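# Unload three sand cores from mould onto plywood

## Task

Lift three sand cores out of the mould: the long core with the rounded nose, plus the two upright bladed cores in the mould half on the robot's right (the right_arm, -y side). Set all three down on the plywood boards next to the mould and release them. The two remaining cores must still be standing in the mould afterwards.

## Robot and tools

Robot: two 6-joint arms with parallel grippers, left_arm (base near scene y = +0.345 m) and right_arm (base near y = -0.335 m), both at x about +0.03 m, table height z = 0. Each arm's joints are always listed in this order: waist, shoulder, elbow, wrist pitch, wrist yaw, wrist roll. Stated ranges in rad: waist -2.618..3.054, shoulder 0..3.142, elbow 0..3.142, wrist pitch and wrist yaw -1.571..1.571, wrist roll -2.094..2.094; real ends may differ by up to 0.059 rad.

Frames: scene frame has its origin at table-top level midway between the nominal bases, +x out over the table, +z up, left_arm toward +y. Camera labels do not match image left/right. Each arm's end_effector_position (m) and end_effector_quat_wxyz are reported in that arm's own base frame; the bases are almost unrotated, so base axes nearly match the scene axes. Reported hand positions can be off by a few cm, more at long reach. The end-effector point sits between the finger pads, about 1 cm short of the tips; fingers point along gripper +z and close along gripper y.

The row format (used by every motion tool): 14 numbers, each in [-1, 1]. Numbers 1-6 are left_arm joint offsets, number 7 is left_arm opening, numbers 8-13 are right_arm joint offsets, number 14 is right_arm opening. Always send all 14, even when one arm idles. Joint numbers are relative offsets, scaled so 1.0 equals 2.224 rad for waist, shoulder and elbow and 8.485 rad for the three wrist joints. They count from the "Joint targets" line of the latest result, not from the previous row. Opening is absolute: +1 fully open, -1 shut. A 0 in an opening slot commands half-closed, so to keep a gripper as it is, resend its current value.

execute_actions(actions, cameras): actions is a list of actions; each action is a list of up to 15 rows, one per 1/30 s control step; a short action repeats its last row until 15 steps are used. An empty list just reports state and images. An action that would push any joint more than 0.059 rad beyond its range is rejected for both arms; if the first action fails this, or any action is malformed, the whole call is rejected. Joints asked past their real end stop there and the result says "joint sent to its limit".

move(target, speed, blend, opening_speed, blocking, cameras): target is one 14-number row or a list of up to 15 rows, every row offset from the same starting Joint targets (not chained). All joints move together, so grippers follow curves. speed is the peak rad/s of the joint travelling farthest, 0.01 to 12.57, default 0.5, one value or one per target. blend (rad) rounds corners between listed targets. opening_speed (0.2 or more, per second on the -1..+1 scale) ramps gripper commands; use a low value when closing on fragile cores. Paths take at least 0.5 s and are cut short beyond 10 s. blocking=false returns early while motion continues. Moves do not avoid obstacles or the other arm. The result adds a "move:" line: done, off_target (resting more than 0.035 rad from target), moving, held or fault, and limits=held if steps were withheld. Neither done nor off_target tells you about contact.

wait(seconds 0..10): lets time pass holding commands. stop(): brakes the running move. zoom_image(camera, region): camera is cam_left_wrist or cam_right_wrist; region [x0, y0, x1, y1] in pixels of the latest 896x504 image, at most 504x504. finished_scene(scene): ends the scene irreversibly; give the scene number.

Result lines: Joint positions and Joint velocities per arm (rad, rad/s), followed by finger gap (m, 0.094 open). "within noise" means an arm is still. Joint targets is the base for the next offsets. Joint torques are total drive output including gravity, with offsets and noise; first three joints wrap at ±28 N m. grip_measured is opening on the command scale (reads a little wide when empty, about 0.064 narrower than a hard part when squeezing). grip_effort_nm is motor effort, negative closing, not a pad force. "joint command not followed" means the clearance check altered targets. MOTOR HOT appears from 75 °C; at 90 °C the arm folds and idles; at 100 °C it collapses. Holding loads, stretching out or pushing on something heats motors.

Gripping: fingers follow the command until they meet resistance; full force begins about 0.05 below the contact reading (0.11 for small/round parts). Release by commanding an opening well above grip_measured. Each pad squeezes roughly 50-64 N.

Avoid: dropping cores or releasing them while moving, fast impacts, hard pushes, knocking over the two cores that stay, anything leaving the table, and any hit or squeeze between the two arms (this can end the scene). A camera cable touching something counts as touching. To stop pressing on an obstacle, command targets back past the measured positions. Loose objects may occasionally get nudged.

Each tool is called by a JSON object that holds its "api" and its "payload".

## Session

{"api": "execute_actions", "payload": {"actions": []}}

Scene clock: 0.00 s.
left_arm: end_effector_position=(+0.3493, -0.0518, +0.2095) grip_measured=+1.000 grip_effort_nm=n/a end_effector_quat_wxyz=(+0.534, -0.007, +0.815, -0.226) | right_arm: end_effector_position=(+0.3046, +0.0783, +0.1820) grip_measured=+1.000 grip_effort_nm=n/a end_effector_quat_wxyz=(+0.477, +0.034, +0.863, +0.162)
Joint positions: left_arm=[0.059 1.017 0.578 0.071 0.424 -0.25 0.094] | right_arm=[0.21 0.854 0.562 -0.224 -0.068 0.329 0.094]
Joint velocities: within noise
Joint torques (N m): no reading
Heat: left arm: 32 °C; right arm: 31 °C.
Joint targets: left_arm=[0.059 1.010 0.587 0.072 0.427 -0.248] | right_arm=[0.210 0.847 0.574 -0.220 -0.067 0.327]
Tool commands: left_gripper/opening=+1.0 right_gripper/opening=+1.0

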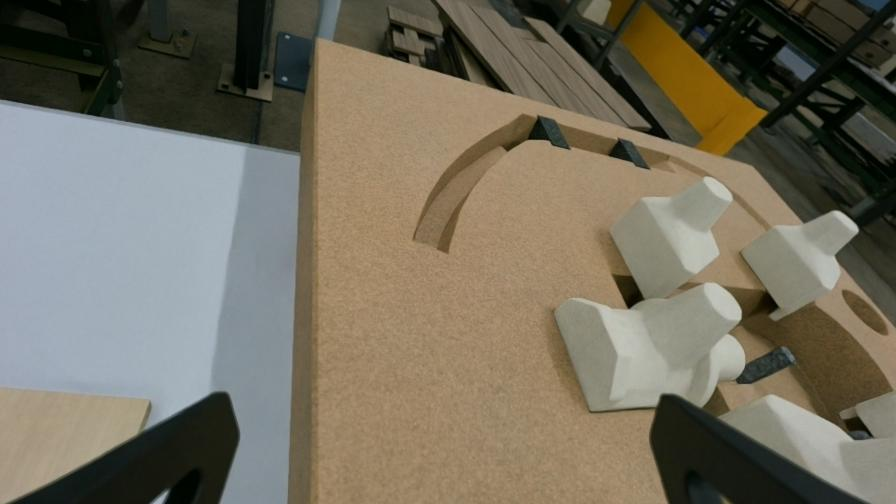

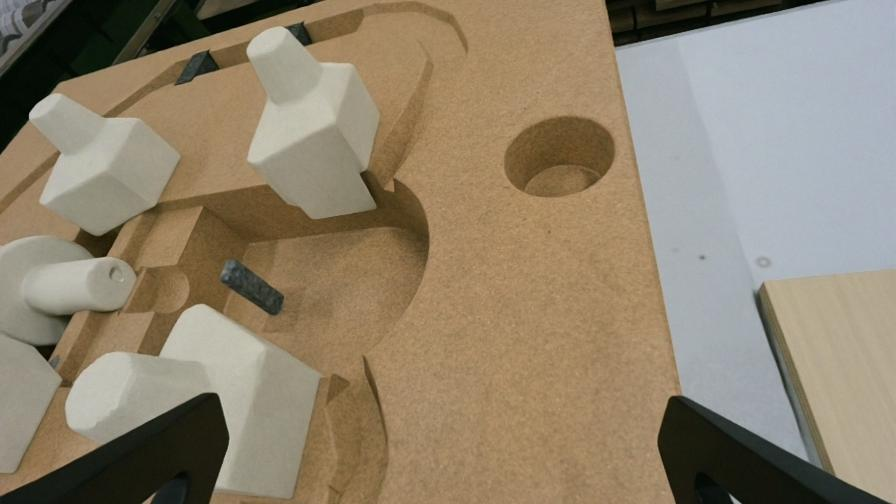

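{"api": "move", "payload": {"target": [[-0.03,0,0.15,0,0,0,1,0,0,0.2248,0,0,0,1],[-0.26,0.4658,0.7086,-0.1342,-0.0503,0.0292,1,0.1623,0.4586,0.634,-0.1411,0.0079,-0.0385,1]], "speed": 1.0, "blend": 0.1}}

Scene clock: 7.23 s.
left_arm: end_effector_position=(+0.4490, -0.2587, +0.2367) grip_measured=+1.000 grip_effort_nm=0.022 end_effector_quat_wxyz=(+0.290, +0.244, +0.922, -0.083) | right_arm: end_effector_position=(+0.3342, +0.2169, +0.2117) grip_measured=+1.000 grip_effort_nm=0.022 end_effector_quat_wxyz=(+0.121, -0.276, +0.953, +0.040)
Joint positions: left_arm=[-0.522 2.033 2.137 -1.061 0.009 -0.007 0.094] | right_arm=[0.57 1.867 1.954 -1.403 -0.008 0.007 0.094]
Joint velocities: within noise
Joint torques (N m): left_arm=[0.18 -8.88 7.39 1.49 -0.06 0.03] | right_arm=[0.12 -7.82 7.6 0.38 0.06 -0.09]
Heat: left arm: 33 °C; right arm: 32 °C.
Joint targets: left_arm=[-0.519 2.046 2.164 -1.066 0.000 -0.001] | right_arm=[0.571 1.867 1.984 -1.417 0.000 0.000]
move: done

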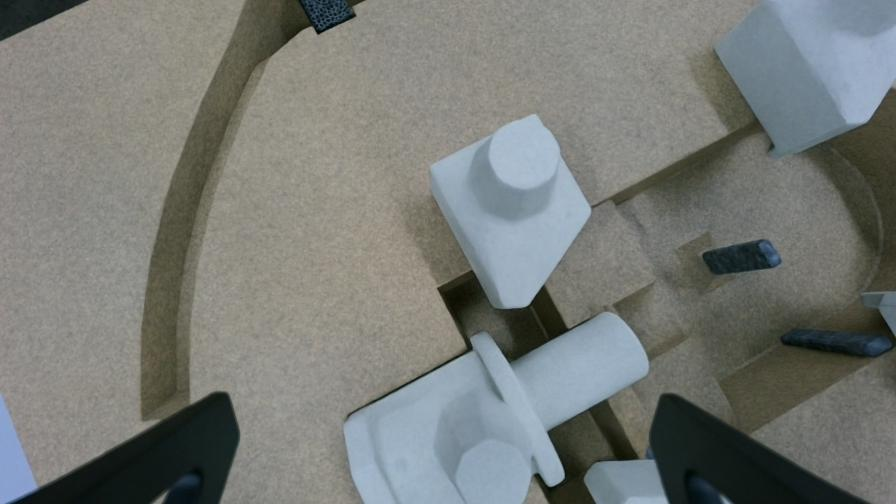

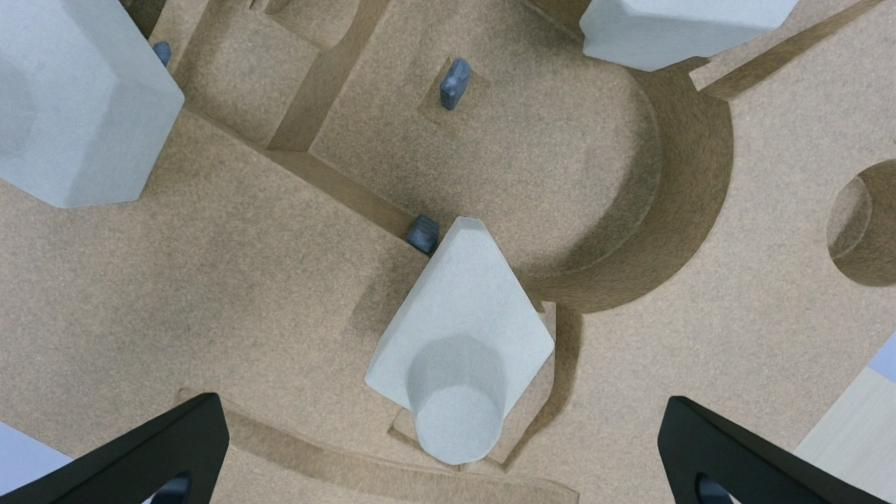

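{"api": "move", "payload": {"target": [-0.0238,-0.0656,-0.2131,0.0325,0,-0.06,1,-0.0135,-0.1259,-0.2824,0.0587,0,0,1], "speed": 0.5}}

Scene clock: 23.47 s.
left_arm: end_effector_position=(+0.4153, -0.2641, +0.1515) grip_measured=+1.000 grip_effort_nm=0.027 end_effector_quat_wxyz=(+0.223, +0.031, +0.965, -0.136) | right_arm: end_effector_position=(+0.3200, +0.1981, +0.1475) grip_measured=+1.000 grip_effort_nm=0.022 end_effector_quat_wxyz=(+0.179, -0.264, +0.946, +0.054)
Joint positions: left_arm=[-0.566 1.938 1.701 -0.806 0.006 -0.504 0.094] | right_arm=[0.548 1.62 1.365 -0.94 -0.007 0.006 0.094]
Joint velocities: within noise
Joint torques (N m): left_arm=[-0.46 -12 4.38 1.58 -0.04 -0.11] | right_arm=[-0.65 -9.01 4.98 0.86 0.05 -0.1]
Heat: left arm: 37 °C; right arm: 34 °C.
Joint targets: left_arm=[-0.572 1.900 1.690 -0.791 0.000 -0.510] | right_arm=[0.541 1.588 1.356 -0.919 0.000 0.000]
move: off_target (left_arm); left_arm: the shoulder is farthest, 0.038 rad from its target

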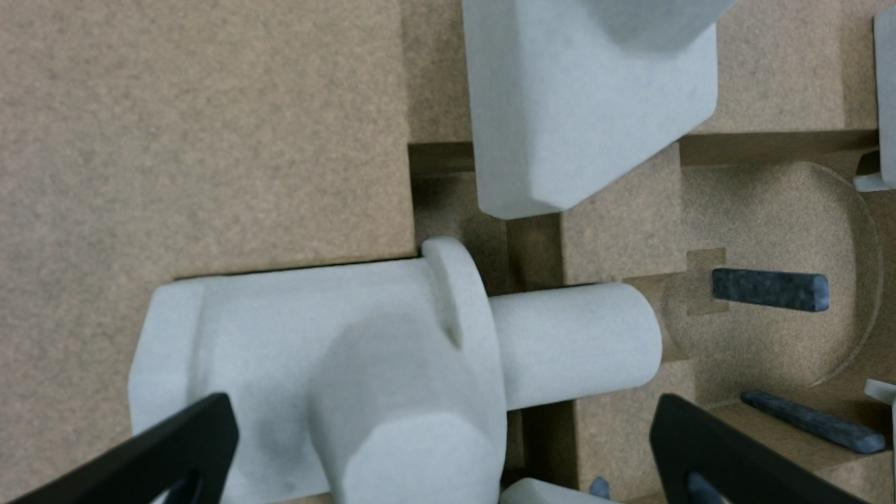

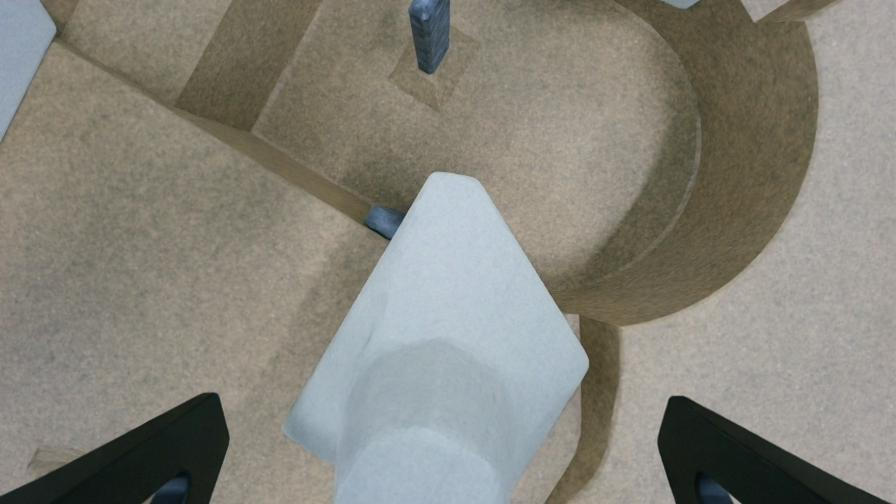

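{"api": "move", "payload": {"target": [[0.0067,0,0,0,0,0,1,0.0045,0,0,0,0,0,1],[0.0067,0,0,0,0,0,-0.5,0.0045,0,0,0,0,0,-0.55],[0.0067,0.0072,0.0724,-0.017,0,0,-0.5,0.0045,0.018,0.1457,-0.0334,0,0,-0.55],[0.0067,0.0256,0.1625,-0.0358,0,0,-0.5,0.0045,0.081,0.3588,-0.0727,0,0,-0.55],[0.0067,-0.0603,0.1722,-0.0607,0,0,-0.5,0.0045,0.081,0.3588,-0.0727,0,0,-0.55]], "speed": 0.45, "blend": [0,0,0.05,0.05,0], "opening_speed": 0.5}}

Scene clock: 36.73 s.
left_arm: end_effector_position=(+0.3518, -0.2184, +0.2623) grip_measured=-0.224 grip_effort_nm=-0.999 end_effector_quat_wxyz=(+0.188, +0.026, +0.976, -0.109) | right_arm: end_effector_position=(+0.3136, +0.1946, +0.2812) grip_measured=-0.262 grip_effort_nm=-0.999 end_effector_quat_wxyz=(+0.166, -0.265, +0.949, +0.052)
Joint positions: left_arm=[-0.559 1.812 2.034 -1.355 -0.003 -0.505 0.036] | right_arm=[0.548 1.772 2.109 -1.558 -0.009 0.006 0.035]
Joint velocities: within noise
Joint torques (N m): left_arm=[0.2 -10.95 8.05 1.79 0.06 -0.11] | right_arm=[0.21 -7.04 8.39 0.87 0.07 -0.1]
Heat: left arm: 43 °C; right arm: 35 °C.
Joint targets: left_arm=[-0.557 1.766 2.073 -1.306 0.000 -0.510] | right_arm=[0.551 1.768 2.154 -1.536 0.000 0.000]
move: off_target (left_arm, right_arm); target 2's new numbers were sent with left_arm's shoulder 0.038 rad from that target; left_arm: the wrist pitch is farthest, 0.049 rad from its target; right_arm: the elbow is farthest, 0.046 rad from its target

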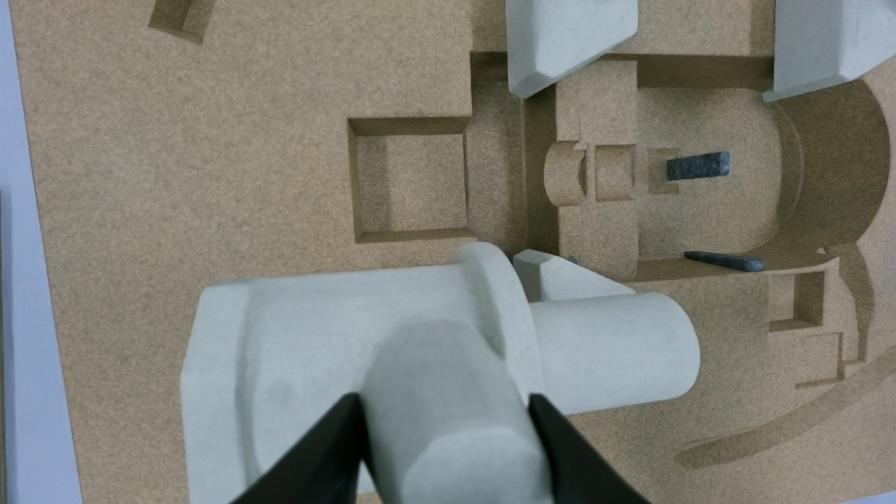

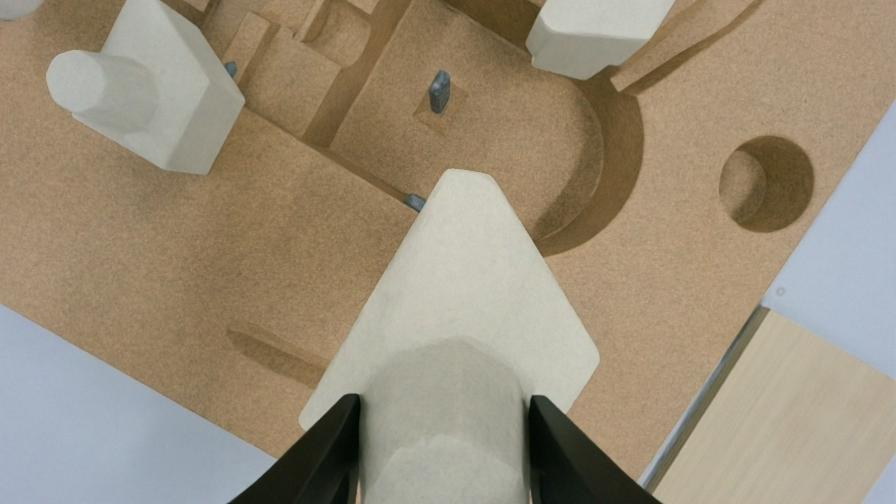

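{"api": "move", "payload": {"target": [0.3467,-0.112,-0.1228,-0.0124,-0.0448,-0.0872,-0.5,-0.4622,-0.1587,-0.223,0.0169,0,0,-0.55], "speed": 0.7}}

Scene clock: 42.70 s.
left_arm: end_effector_position=(+0.3064, +0.1269, +0.2698) grip_measured=-0.225 grip_effort_nm=-0.994 end_effector_quat_wxyz=(-0.226, +0.667, -0.707, -0.059) | right_arm: end_effector_position=(+0.2642, -0.1353, +0.2538) grip_measured=-0.262 grip_effort_nm=-1.004 end_effector_quat_wxyz=(+0.159, +0.235, +0.958, -0.039)
Joint positions: left_arm=[0.214 1.572 1.792 -1.448 -0.332 -1.24 0.036] | right_arm=[-0.475 1.452 1.655 -1.445 0.002 0.006 0.035]
Joint velocities: within noise
Joint torques (N m): left_arm=[0.08 -9.58 5.15 1.48 -0.74 -0.17] | right_arm=[-0.14 -7.46 5.23 1.13 -0.03 -0.11]
Heat: left arm: 44 °C; right arm: 35 °C.
Joint targets: left_arm=[0.214 1.517 1.800 -1.411 -0.380 -1.250] | right_arm=[-0.477 1.414 1.658 -1.393 0.000 0.000]
move: off_target (left_arm, right_arm); left_arm: the shoulder is farthest, 0.055 rad from its target; right_arm: the wrist pitch is farthest, 0.052 rad from its target

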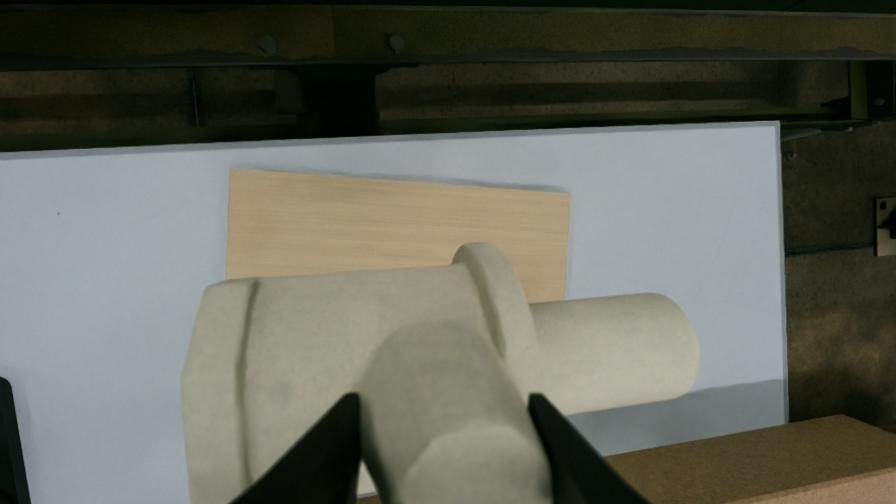

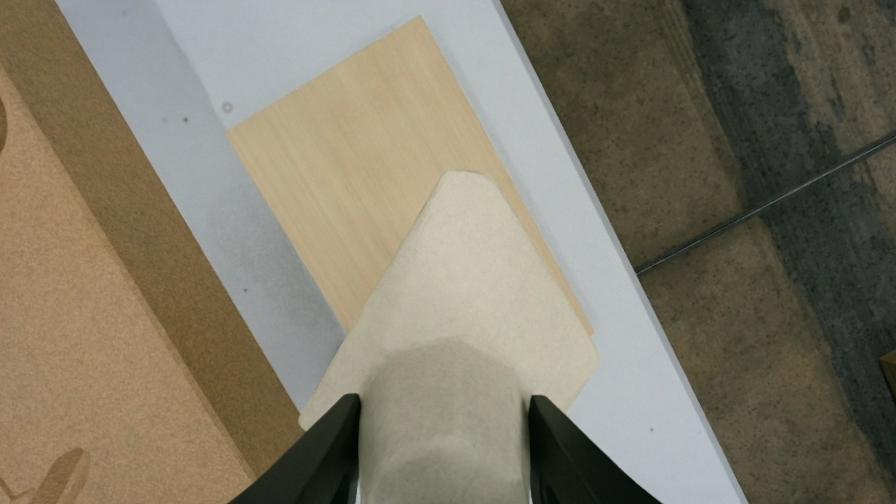

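{"api": "move", "payload": {"target": [0.0,0.0067,-0.2675,0.072,0,0,-0.5,-0.0063,-0.0776,-0.326,0.065,0,0,-0.55], "speed": 0.5}}

{"api": "move", "payload": {"target": [0,0,-0.009,0.0023,0,0,-0.5,0,0,-0.009,0.0023,0,0,-0.55], "speed": 0.1, "cameras": []}}

Scene clock: 61.60 s.
left_arm: end_effector_position=(+0.3289, +0.1318, +0.1241) grip_measured=-0.225 grip_effort_nm=-1.004 end_effector_quat_wxyz=(-0.227, +0.668, -0.707, -0.058) | right_arm: end_effector_position=(+0.2430, -0.1267, +0.1103) grip_measured=-0.262 grip_effort_nm=-1.009 end_effector_quat_wxyz=(+0.160, +0.239, +0.957, -0.040)
Joint positions: left_arm=[0.214 1.566 1.192 -0.851 -0.332 -1.242 0.036] | right_arm=[-0.484 1.272 0.93 -0.897 0.001 0.006 0.035]
Joint velocities: within noise
Joint torques (N m): left_arm=[0.12 -8.54 6.09 1.62 -0.74 -0.16] | right_arm=[-0.85 -5.87 5.82 1.19 -0.02 -0.11]
Heat: left arm: 44 °C; right arm: 35 °C.
Joint targets: left_arm=[0.214 1.531 1.205 -0.800 -0.380 -1.249] | right_arm=[-0.491 1.242 0.933 -0.841 0.000 0.000]
move: off_target (left_arm, right_arm); left_arm: the wrist pitch is farthest, 0.051 rad from its target; right_arm: the wrist pitch is farthest, 0.055 rad from its target

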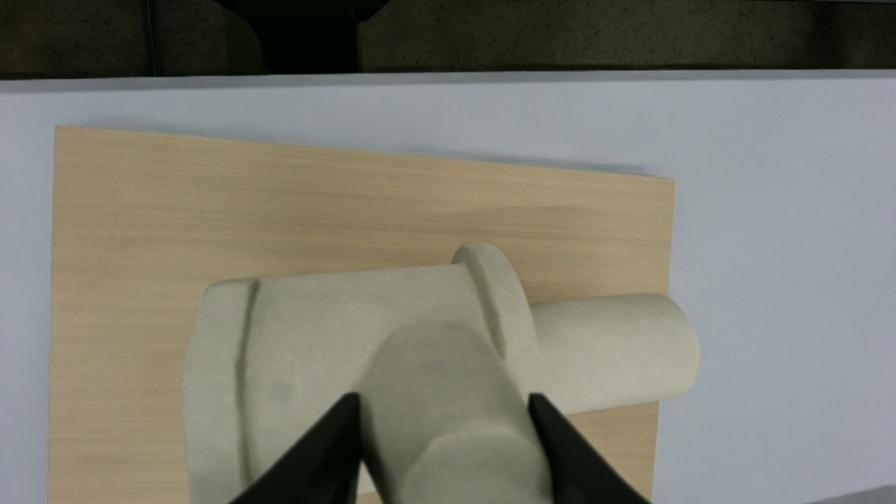

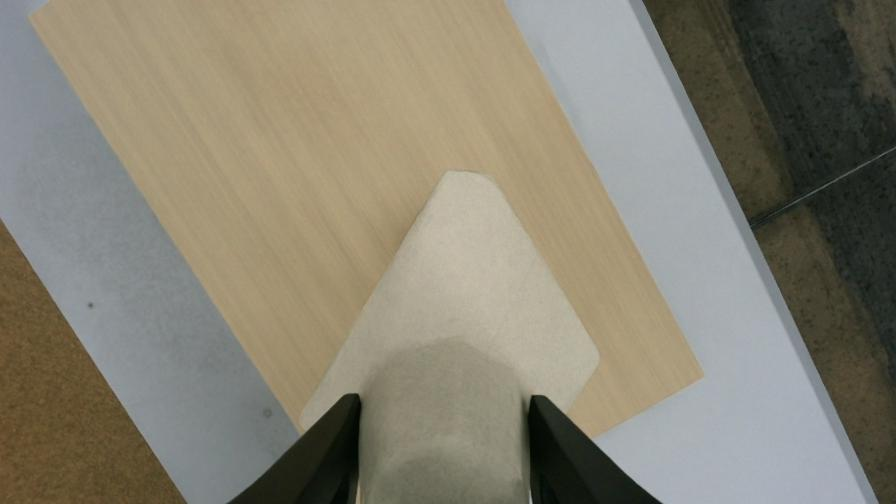

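Scene clock: 62.57 s.
left_arm: end_effector_position=(+0.3287, +0.1317, +0.1200) grip_measured=-0.225 grip_effort_nm=-1.004 end_effector_quat_wxyz=(-0.228, +0.668, -0.706, -0.058) | right_arm: end_effector_position=(+0.2432, -0.1268, +0.1078) grip_measured=-0.262 grip_effort_nm=-1.004 end_effector_quat_wxyz=(+0.163, +0.239, +0.956, -0.040)
Joint positions: left_arm=[0.214 1.566 1.175 -0.833 -0.332 -1.242 0.036] | right_arm=[-0.484 1.269 0.916 -0.881 0.001 0.006 0.035]
Joint velocities: within noise
Joint torques (N m): left_arm=[0.06 -8.5 5.81 1.64 -0.73 -0.15] | right_arm=[-0.65 -5.65 5.37 1.2 -0.01 -0.09]
Heat: left arm: 44 °C; right arm: 35 °C.
Joint targets: left_arm=[0.214 1.531 1.184 -0.781 -0.380 -1.249] | right_arm=[-0.491 1.242 0.913 -0.821 0.000 0.000]
move: off_target (left_arm, right_arm); left_arm: the wrist pitch is farthest, 0.053 rad from its target; right_arm: the wrist pitch is farthest, 0.059 rad from its target
No camera images: "cameras" was empty.

{"api": "move", "payload": {"target": [0,0,-0.012,0.0031,0,0,-0.5,0,0,-0.009,0.0023,0,0,-0.55], "speed": 0.1, "cameras": []}}

{"api": "move", "payload": {"target": [0,0,-0.012,0.0031,0,0,-0.5,0,0,-0.007,0.0018,0,0,-0.55], "speed": 0.1, "cameras": []}}

{"api": "move", "payload": {"target": [0,0,-0.012,0.0031,0,0,-0.5,0,0,0,0,0,0,-0.55], "speed": 0.1}}

Scene clock: 66.87 s.
left_arm: end_effector_position=(+0.3280, +0.1316, +0.1141) grip_measured=-0.225 grip_effort_nm=-1.009 end_effector_quat_wxyz=(-0.228, +0.668, -0.706, -0.058) | right_arm: end_effector_position=(+0.2430, -0.1267, +0.1073) grip_measured=-0.262 grip_effort_nm=-1.004 end_effector_quat_wxyz=(+0.168, +0.239, +0.956, -0.041)
Joint positions: left_arm=[0.214 1.566 1.151 -0.808 -0.332 -1.243 0.036] | right_arm=[-0.484 1.259 0.903 -0.868 0.001 0.006 0.035]
Joint velocities: within noise
Joint torques (N m): left_arm=[0.05 -8.55 5.53 1.66 -0.73 -0.13] | right_arm=[-0.65 -4.67 4.82 1.28 -0.01 -0.1]
Heat: left arm: 43 °C; right arm: 35 °C.
Joint targets: left_arm=[0.214 1.531 1.158 -0.754 -0.380 -1.250] | right_arm=[-0.491 1.242 0.893 -0.802 0.000 0.000]
move: off_target (left_arm, right_arm); left_arm: the wrist pitch is farthest, 0.053 rad from its target; right_arm: the wrist pitch is farthest, 0.066 rad from its target
No camera images: "cameras" was empty.

Scene clock: 67.73 s.
left_arm: end_effector_position=(+0.3287, +0.1341, +0.1130) grip_measured=-0.225 grip_effort_nm=-1.004 end_effector_quat_wxyz=(-0.237, +0.668, -0.703, -0.060) | right_arm: end_effector_position=(+0.2430, -0.1268, +0.1072) grip_measured=-0.262 grip_effort_nm=-1.004 end_effector_quat_wxyz=(+0.173, +0.239, +0.955, -0.042)
Joint positions: left_arm=[0.214 1.563 1.136 -0.783 -0.345 -1.243 0.036] | right_arm=[-0.484 1.25 0.894 -0.857 0.001 0.006 0.035]
Joint velocities: within noise
Joint torques (N m): left_arm=[0.03 -8.18 4.67 1.7 -0.58 -0.14] | right_arm=[-0.68 -3.92 4.41 1.36 -0.01 -0.09]
Heat: left arm: 43 °C; right arm: 34 °C.
Joint targets: left_arm=[0.214 1.531 1.131 -0.728 -0.380 -1.250] | right_arm=[-0.491 1.242 0.878 -0.787 0.000 0.000]
move: off_target (left_arm, right_arm); left_arm: the wrist pitch is farthest, 0.055 rad from its target; right_arm: the wrist pitch is farthest, 0.071 rad from its target
No camera images: "cameras" was empty.

Scene clock: 68.43 s.
left_arm: end_effector_position=(+0.3284, +0.1343, +0.1126) grip_measured=-0.225 grip_effort_nm=-0.999 end_effector_quat_wxyz=(-0.243, +0.668, -0.701, -0.058) | right_arm: end_effector_position=(+0.2430, -0.1268, +0.1071) grip_measured=-0.262 grip_effort_nm=-1.004 end_effector_quat_wxyz=(+0.173, +0.239, +0.955, -0.042)
Joint positions: left_arm=[0.214 1.552 1.118 -0.762 -0.347 -1.243 0.036] | right_arm=[-0.484 1.25 0.894 -0.857 0.001 0.006 0.035]
Joint velocities: within noise
Joint torques (N m): left_arm=[0.01 -7.17 4.05 1.81 -0.58 -0.14] | right_arm=[-0.65 -3.92 4.41 1.34 -0.02 -0.1]
Heat: left arm: 43 °C; right arm: 34 °C.
Joint targets: left_arm=[0.214 1.532 1.104 -0.702 -0.380 -1.250] | right_arm=[-0.491 1.242 0.877 -0.787 0.000 0.000]
move: off_target (left_arm, right_arm); left_arm: the wrist pitch is farthest, 0.061 rad from its target; right_arm: the wrist pitch is farthest, 0.070 rad from its target

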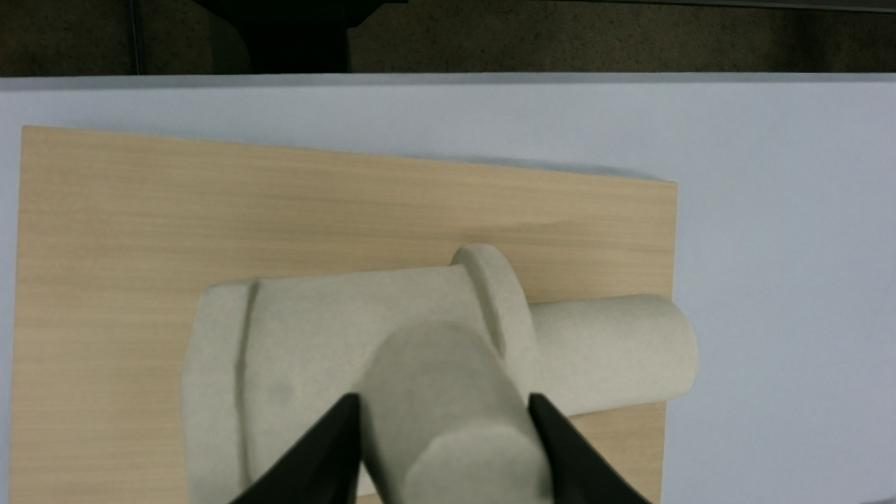

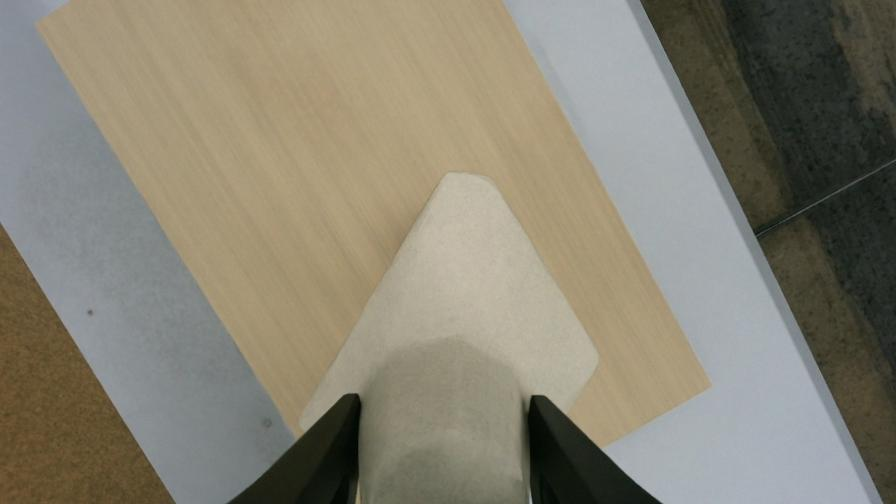

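{"api": "move", "payload": {"target": [0,0,0,0,0,0,0.3,0,0,0,0,0,0,0.3], "opening_speed": 0.35}}

Scene clock: 72.77 s.
left_arm: end_effector_position=(+0.3378, +0.1371, +0.1160) grip_measured=+0.298 grip_effort_nm=0.129 end_effector_quat_wxyz=(-0.263, +0.668, -0.694, -0.048) | right_arm: end_effector_position=(+0.2494, -0.1286, +0.1075) grip_measured=+0.297 grip_effort_nm=0.173 end_effector_quat_wxyz=(+0.187, +0.237, +0.952, -0.042)
Joint positions: left_arm=[0.214 1.552 1.114 -0.712 -0.352 -1.243 0.061] | right_arm=[-0.484 1.25 0.885 -0.819 -0.007 0.005 0.061]
Joint velocities: within noise
Joint torques (N m): left_arm=[0.1 -7.28 4.4 1.32 -0.52 -0.12] | right_arm=[-0.64 -3.95 5.12 1.03 0.03 -0.1]
Heat: left arm: 41 °C; right arm: 34 °C.
Joint targets: left_arm=[0.214 1.532 1.105 -0.702 -0.380 -1.250] | right_arm=[-0.491 1.242 0.877 -0.787 0.000 0.000]
move: done

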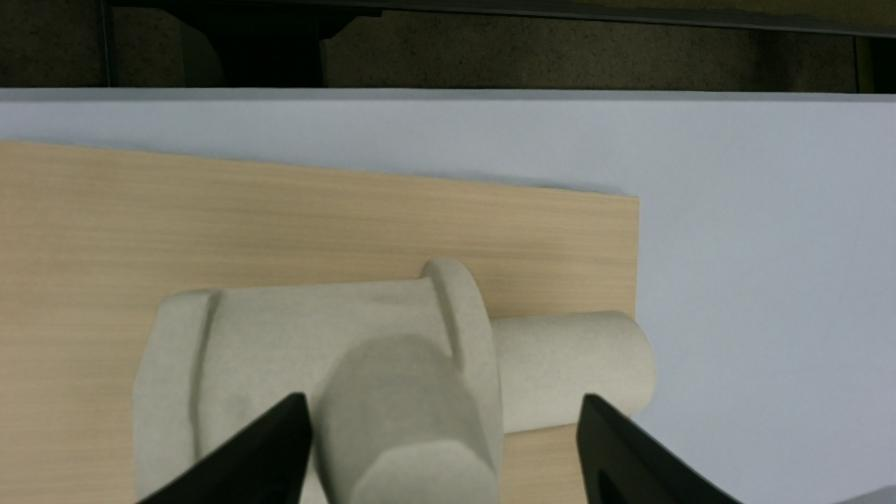

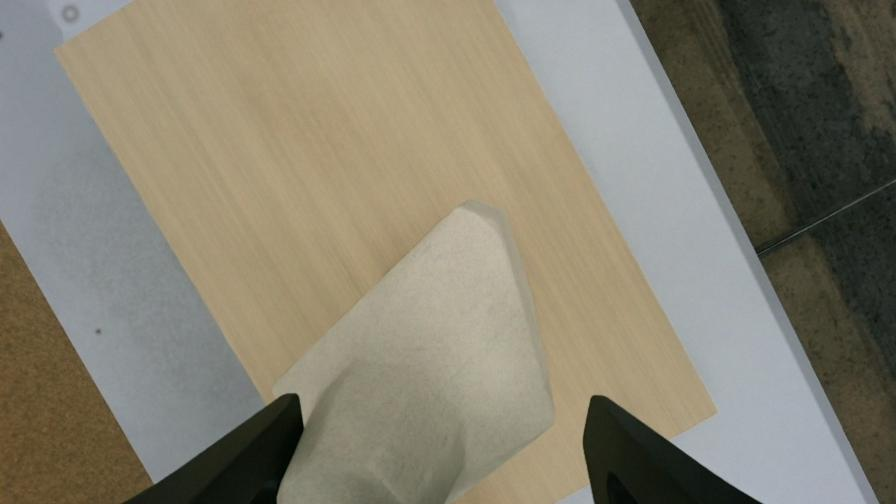

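{"api": "move", "payload": {"target": [[0,0,0,0,0,0,0.3,0,0,0,0,0,0,0.3],[0,0,0,0,0,0,0.3,0,0,0,0,0,0,1],[0,0,0.135,-0.0354,0,0,0.3,0.045,0,0,0,0,0,1]], "speed": [0.3,0.3,0.2], "opening_speed": 0.35}}

Scene clock: 79.70 s.
left_arm: end_effector_position=(+0.3392, +0.1377, +0.1818) grip_measured=+0.298 grip_effort_nm=0.125 end_effector_quat_wxyz=(-0.258, +0.668, -0.696, -0.052) | right_arm: end_effector_position=(+0.2619, -0.1080, +0.1086) grip_measured=+0.997 grip_effort_nm=0.183 end_effector_quat_wxyz=(+0.194, +0.195, +0.961, -0.036)
Joint positions: left_arm=[0.214 1.552 1.381 -0.992 -0.353 -1.243 0.061] | right_arm=[-0.398 1.25 0.885 -0.807 -0.006 0.004 0.094]
Joint velocities: within noise
Joint torques (N m): left_arm=[0.1 -7.41 7.19 1.09 -0.49 -0.13] | right_arm=[0.65 -3.96 5.12 0.93 0.05 -0.08]
Heat: left arm: 40 °C; right arm: 34 °C.
Joint targets: left_arm=[0.214 1.532 1.405 -1.002 -0.380 -1.250] | right_arm=[-0.391 1.242 0.877 -0.787 0.000 0.000]
move: done

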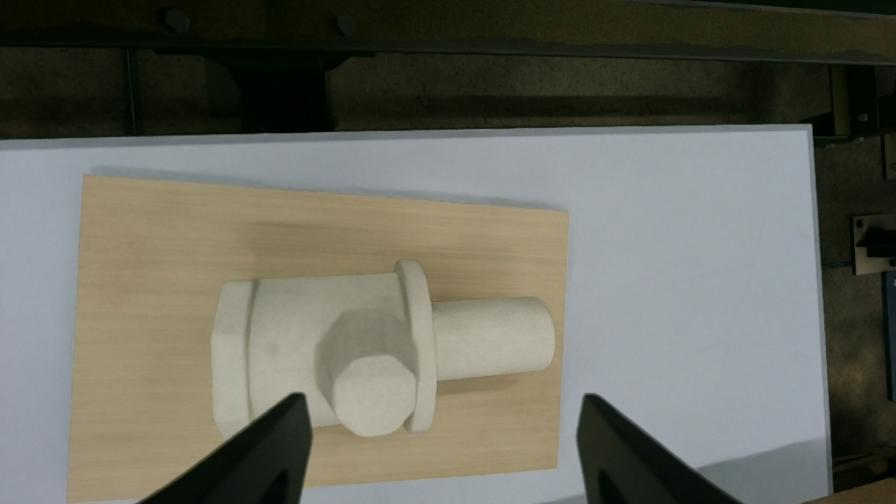

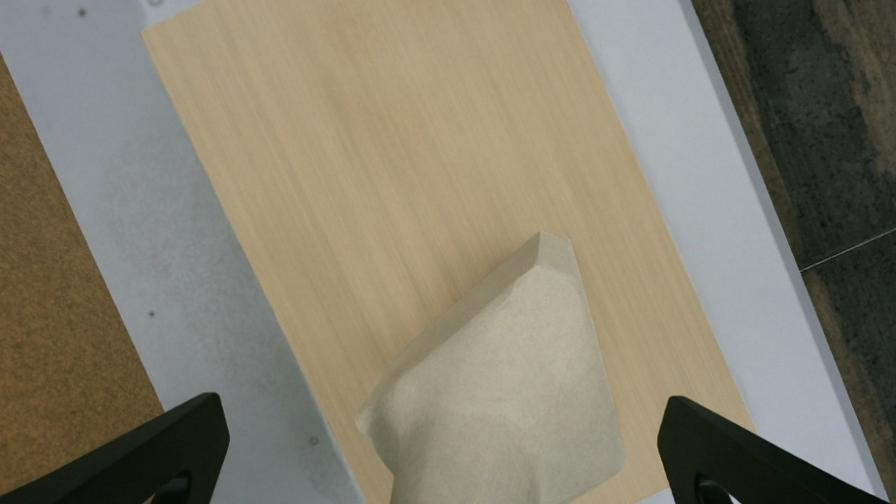

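{"api": "move", "payload": {"target": [[0,0,0,0,0,0,0.3,-0.02,0,0.2023,-0.053,0,0,1],[0,0,0,0,0,0,0.3,0.3426,0.3215,0.5378,-0.0329,0,0,1]], "speed": [0.35,0.9], "blend": 0.05, "cameras": ["cam_right_wrist"]}}

Scene clock: 86.13 s.
left_arm: end_effector_position=(+0.3389, +0.1377, +0.1816) grip_measured=+0.298 grip_effort_nm=0.125 end_effector_quat_wxyz=(-0.257, +0.668, -0.696, -0.052) | right_arm: end_effector_position=(+0.4579, +0.1830, +0.2360) grip_measured=+0.997 grip_effort_nm=0.178 end_effector_quat_wxyz=(+0.278, -0.178, +0.942, +0.056)
Joint positions: left_arm=[0.214 1.552 1.381 -0.993 -0.353 -1.243 0.061] | right_arm=[0.376 1.955 2.042 -1.082 -0.005 0.004 0.094]
Joint velocities: within noise
Joint torques (N m): left_arm=[0.09 -7.47 7.24 1.08 -0.47 -0.15] | right_arm=[-0.64 -8.81 8.12 1.11 0.04 -0.09]
Heat: left arm: 38 °C; right arm: 34 °C.
Joint targets: left_arm=[0.214 1.532 1.405 -1.002 -0.380 -1.250] | right_arm=[0.371 1.957 2.074 -1.066 0.000 0.000]
move: done
Images, in order (width x height): cam_right_wrist 896x504.

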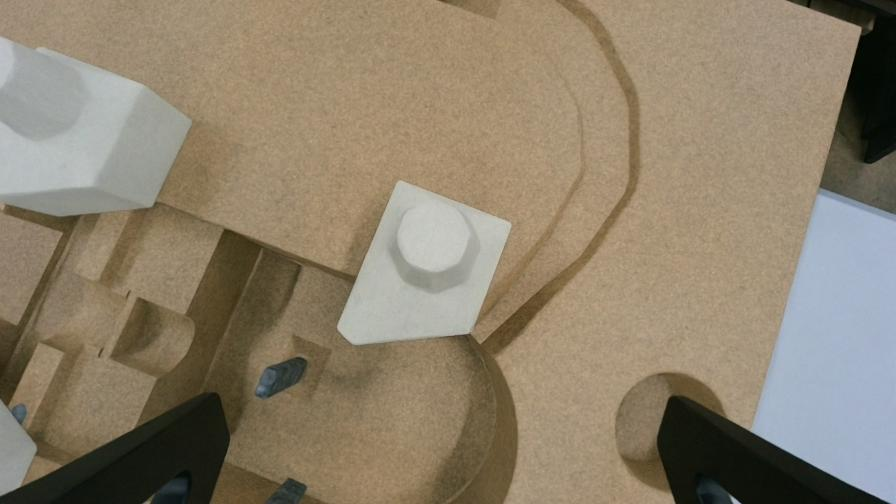

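{"api": "move", "payload": {"target": [[0,0,0,0,0,0,0.3,0.0013,0.0553,-0.0274,0.0275,0,0,1],[0,0,0,0,0,0,0.3,0.0013,0.0481,-0.1102,0.0473,0,0,1],[0,0,0,0,0,0,0.3,0.0013,0.0481,-0.1102,0.0473,0,0,-0.5],[0,0,0,0,0,0,0.3,0.0013,0.0553,-0.0274,0.0275,0,0,-0.5],[0,0,0,0,0,0,0.3,0.0013,0.0827,0.0886,0.0042,0,0,-0.5],[0,0,0,0,0,0,0.3,0.0013,-0.0652,-0.004,-0.0103,0,0,-0.5]], "speed": 0.45, "opening_speed": 0.5, "blend": [0,0,0,0.05,0.05,0], "cameras": ["cam_right_wrist"]}}

Scene clock: 105.13 s.
left_arm: end_effector_position=(+0.3389, +0.1377, +0.1816) grip_measured=+0.298 grip_effort_nm=0.125 end_effector_quat_wxyz=(-0.257, +0.668, -0.696, -0.052) | right_arm: end_effector_position=(+0.4274, +0.1702, +0.2778) grip_measured=-0.252 grip_effort_nm=-1.004 end_effector_quat_wxyz=(+0.291, -0.178, +0.938, +0.056)
Joint positions: left_arm=[0.214 1.552 1.381 -0.993 -0.353 -1.243 0.061] | right_arm=[0.376 1.85 2.062 -1.182 -0.001 0.002 0.035]
Joint velocities: within noise
Joint torques (N m): left_arm=[0.03 -7.39 7.2 1.1 -0.49 -0.12] | right_arm=[-0.2 -11.02 5.55 1.26 0 -0.05]
Heat: left arm: 37 °C; right arm: 41 °C.
Joint targets: left_arm=[0.214 1.532 1.405 -1.002 -0.380 -1.250] | right_arm=[0.374 1.812 2.065 -1.153 0.000 0.000]
move: off_target (right_arm); right_arm: the shoulder is farthest, 0.038 rad from its target
Images, in order (width x height): cam_right_wrist 896x504.

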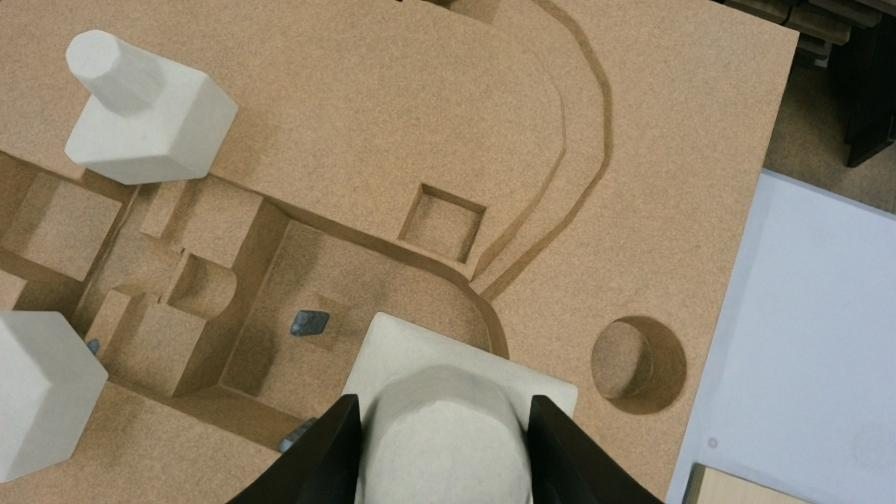

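{"api": "move", "payload": {"target": [[0,0,0,0,0,0,0.3,-0.2963,-0.1079,-0.1808,0.0191,0,0,-0.5],[0,0,0,0,0,0,0.3,-0.2963,-0.121,-0.4231,0.0792,0,0,-0.5]], "speed": [0.6,0.4], "blend": 0.05, "cameras": ["cam_right_wrist"]}}

{"api": "move", "payload": {"target": [0,0,0,0,0,0,0.3,0,0,-0.009,0.0023,0,0,-0.5], "speed": 0.1, "cameras": []}}

Scene clock: 113.93 s.
left_arm: end_effector_position=(+0.3389, +0.1377, +0.1816) grip_measured=+0.298 grip_effort_nm=0.125 end_effector_quat_wxyz=(-0.257, +0.668, -0.696, -0.052) | right_arm: end_effector_position=(+0.3854, -0.1142, +0.1142) grip_measured=-0.252 grip_effort_nm=-1.004 end_effector_quat_wxyz=(+0.273, +0.140, +0.951, -0.042)
Joint positions: left_arm=[0.214 1.552 1.381 -0.993 -0.353 -1.243 0.061] | right_arm=[-0.288 1.589 1.118 -0.541 0.005 0.002 0.035]
Joint velocities: within noise
Joint torques (N m): left_arm=[0.05 -7.36 7.17 1.09 -0.49 -0.12] | right_arm=[0.25 -10.02 6.22 1.55 -0.06 -0.06]
Heat: left arm: 36 °C; right arm: 41 °C.
Joint targets: left_arm=[0.214 1.532 1.405 -1.002 -0.380 -1.250] | right_arm=[-0.285 1.543 1.124 -0.481 0.000 0.000]
move: off_target (right_arm); right_arm: the wrist pitch is farthest, 0.060 rad from its target
Images, in order (width x height): cam_right_wrist 896x504.

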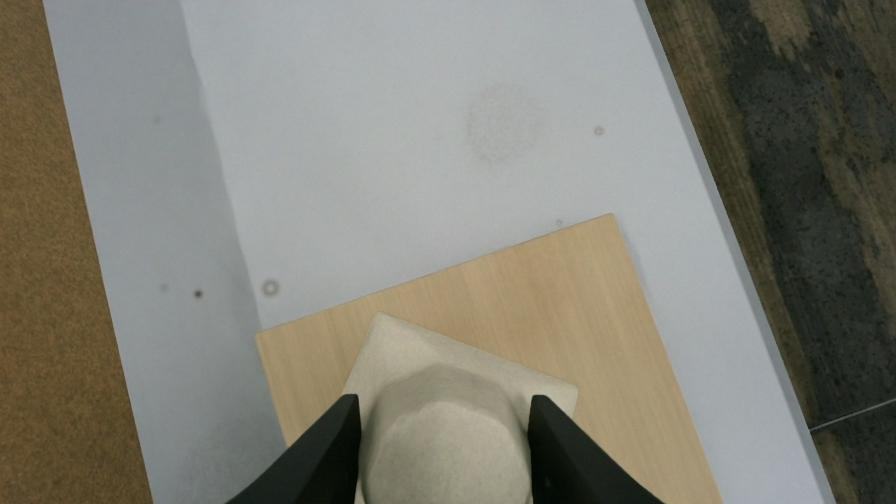

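Scene clock: 114.87 s.
left_arm: end_effector_position=(+0.3389, +0.1377, +0.1816) grip_measured=+0.298 grip_effort_nm=0.120 end_effector_quat_wxyz=(-0.257, +0.668, -0.696, -0.052) | right_arm: end_effector_position=(+0.3850, -0.1141, +0.1106) grip_measured=-0.252 grip_effort_nm=-1.009 end_effector_quat_wxyz=(+0.274, +0.140, +0.951, -0.042)
Joint positions: left_arm=[0.214 1.552 1.381 -0.993 -0.353 -1.243 0.061] | right_arm=[-0.288 1.589 1.102 -0.523 0.005 0.002 0.035]
Joint velocities: within noise
Joint torques (N m): left_arm=[0.1 -7.41 7.3 1.11 -0.5 -0.15] | right_arm=[0.25 -9.99 5.87 1.52 -0.06 -0.06]
Heat: left arm: 36 °C; right arm: 41 °C.
Joint targets: left_arm=[0.214 1.532 1.405 -1.002 -0.380 -1.250] | right_arm=[-0.285 1.543 1.104 -0.462 0.000 0.000]
move: off_target (right_arm); right_arm: the wrist pitch is farthest, 0.061 rad from its target
No camera images: "cameras" was empty.

{"api": "move", "payload": {"target": [0,0,0,0,0,0,0.3,0,0,-0.009,0.0023,0,0,-0.5], "speed": 0.1, "cameras": []}}

{"api": "move", "payload": {"target": [0,0,0,0,0,0,0.3,0,0,-0.009,0.0023,0,0,-0.5], "speed": 0.1, "cameras": []}}

{"api": "move", "payload": {"target": [0,0,0,0,0,0,0.3,0,0,-0.007,0.0018,0,0,-0.5], "speed": 0.1, "cameras": ["cam_right_wrist"]}}

Scene clock: 119.13 s.
left_arm: end_effector_position=(+0.3389, +0.1377, +0.1816) grip_measured=+0.298 grip_effort_nm=0.129 end_effector_quat_wxyz=(-0.257, +0.668, -0.696, -0.052) | right_arm: end_effector_position=(+0.3841, -0.1138, +0.1063) grip_measured=-0.252 grip_effort_nm=-1.009 end_effector_quat_wxyz=(+0.274, +0.140, +0.951, -0.042)
Joint positions: left_arm=[0.214 1.552 1.381 -0.993 -0.353 -1.243 0.061] | right_arm=[-0.288 1.589 1.084 -0.503 0.005 0.002 0.035]
Joint velocities: within noise
Joint torques (N m): left_arm=[0.06 -7.42 7.23 1.09 -0.5 -0.14] | right_arm=[0.25 -9.95 5.78 1.52 -0.06 -0.06]
Heat: left arm: 36 °C; right arm: 42 °C.
Joint targets: left_arm=[0.214 1.532 1.405 -1.002 -0.380 -1.250] | right_arm=[-0.285 1.543 1.084 -0.442 0.000 0.000]
move: off_target (right_arm); right_arm: the wrist pitch is farthest, 0.061 rad from its target
No camera images: "cameras" was empty.

Scene clock: 119.90 s.
left_arm: end_effector_position=(+0.3389, +0.1377, +0.1816) grip_measured=+0.298 grip_effort_nm=0.125 end_effector_quat_wxyz=(-0.257, +0.668, -0.696, -0.052) | right_arm: end_effector_position=(+0.3851, -0.1141, +0.1052) grip_measured=-0.252 grip_effort_nm=-1.004 end_effector_quat_wxyz=(+0.281, +0.139, +0.948, -0.043)
Joint positions: left_arm=[0.214 1.552 1.381 -0.993 -0.353 -1.243 0.061] | right_arm=[-0.288 1.584 1.067 -0.476 0.005 0.002 0.035]
Joint velocities: within noise
Joint torques (N m): left_arm=[0.13 -7.42 7.28 1.08 -0.5 -0.13] | right_arm=[0.25 -9.54 5.55 1.45 -0.05 -0.06]
Heat: left arm: 36 °C; right arm: 42 °C.
Joint targets: left_arm=[0.214 1.532 1.405 -1.002 -0.380 -1.250] | right_arm=[-0.285 1.543 1.064 -0.423 0.000 0.000]
move: off_target (right_arm); right_arm: the wrist pitch is farthest, 0.054 rad from its target
No camera images: "cameras" was empty.

Scene clock: 120.60 s.
left_arm: end_effector_position=(+0.3389, +0.1377, +0.1816) grip_measured=+0.298 grip_effort_nm=0.125 end_effector_quat_wxyz=(-0.257, +0.668, -0.696, -0.052) | right_arm: end_effector_position=(+0.3859, -0.1143, +0.1043) grip_measured=-0.253 grip_effort_nm=-0.999 end_effector_quat_wxyz=(+0.287, +0.139, +0.947, -0.044)
Joint positions: left_arm=[0.214 1.552 1.381 -0.993 -0.353 -1.243 0.061] | right_arm=[-0.288 1.581 1.053 -0.454 0.005 0.002 0.035]
Joint velocities: within noise
Joint torques (N m): left_arm=[0.05 -7.45 7.13 1.1 -0.51 -0.13] | right_arm=[0.24 -9.26 5.39 1.43 -0.06 -0.06]
Heat: left arm: 36 °C; right arm: 42 °C.
Joint targets: left_arm=[0.214 1.532 1.405 -1.002 -0.380 -1.250] | right_arm=[-0.285 1.543 1.048 -0.408 0.000 0.000]
move: off_target (right_arm); right_arm: the wrist pitch is farthest, 0.047 rad from its target
Images, in order (width x height): cam_right_wrist 896x504.

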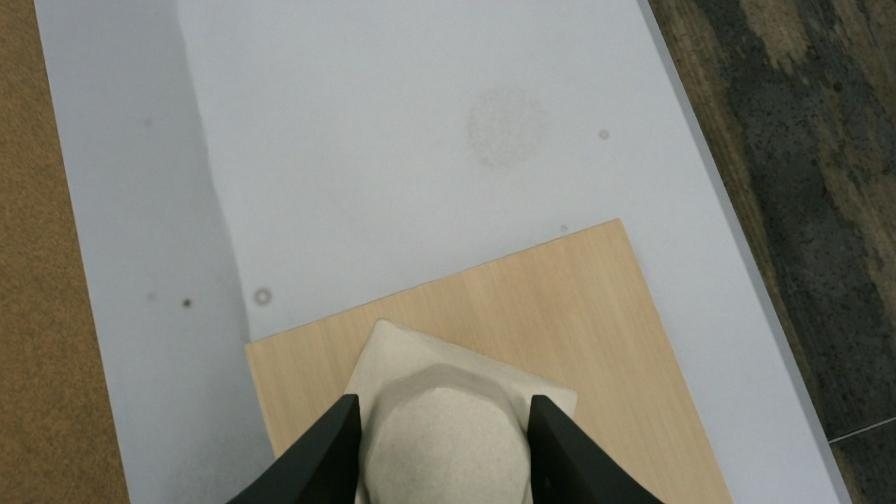

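{"api": "move", "payload": {"target": [[0,0,0,0,0,0,0.3,0,0,0,0,0,0,1],[0,0,0.09,-0.02,0,0,0.3,0,0,0.2023,-0.053,0,0,1],[0,0,0.09,-0.02,0,0,0.3,0,-0.09,0.2923,-0.053,0,0,1]], "speed": 0.35, "opening_speed": 0.35}}

Scene clock: 129.13 s.
left_arm: end_effector_position=(+0.3373, +0.1374, +0.2344) grip_measured=+0.298 grip_effort_nm=0.120 end_effector_quat_wxyz=(-0.270, +0.668, -0.692, -0.045) | right_arm: end_effector_position=(+0.3720, -0.1103, +0.3908) grip_measured=+0.997 grip_effort_nm=0.183 end_effector_quat_wxyz=(+0.498, +0.126, +0.855, -0.074)
Joint positions: left_arm=[0.214 1.552 1.581 -1.162 -0.354 -1.243 0.061] | right_arm=[-0.288 1.344 1.681 -0.853 0.006 0.002 0.094]
Joint velocities: within noise
Joint torques (N m): left_arm=[0.08 -7.24 7.06 1.12 -0.48 -0.11] | right_arm=[0.25 -3.88 6.79 1.43 -0.07 -0.05]
Heat: left arm: 36 °C; right arm: 41 °C.
Joint targets: left_arm=[0.214 1.532 1.605 -1.172 -0.380 -1.250] | right_arm=[-0.285 1.343 1.698 -0.857 0.000 0.000]
move: done

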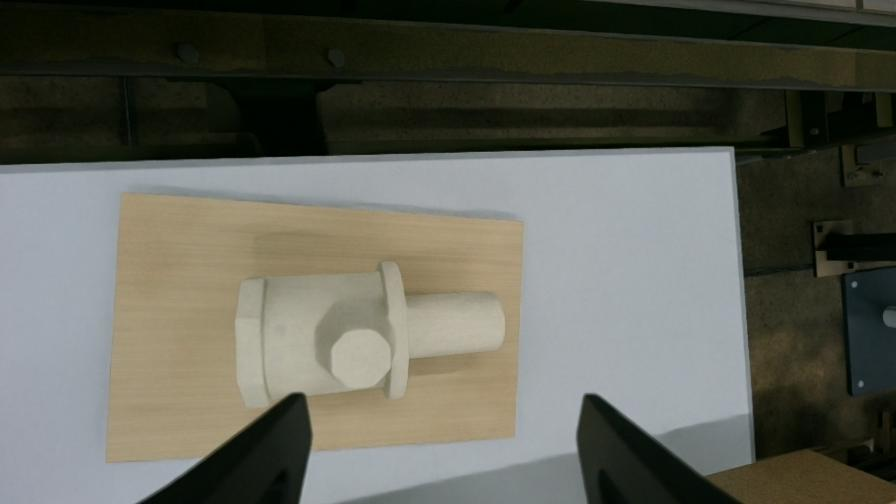

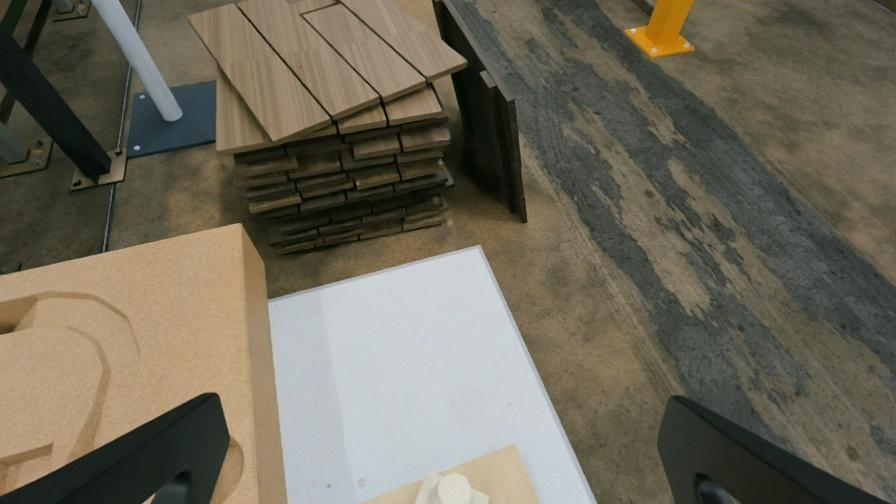

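{"api": "finished_scene", "payload": {"scene": 2}}

The scene is finished: the task was done.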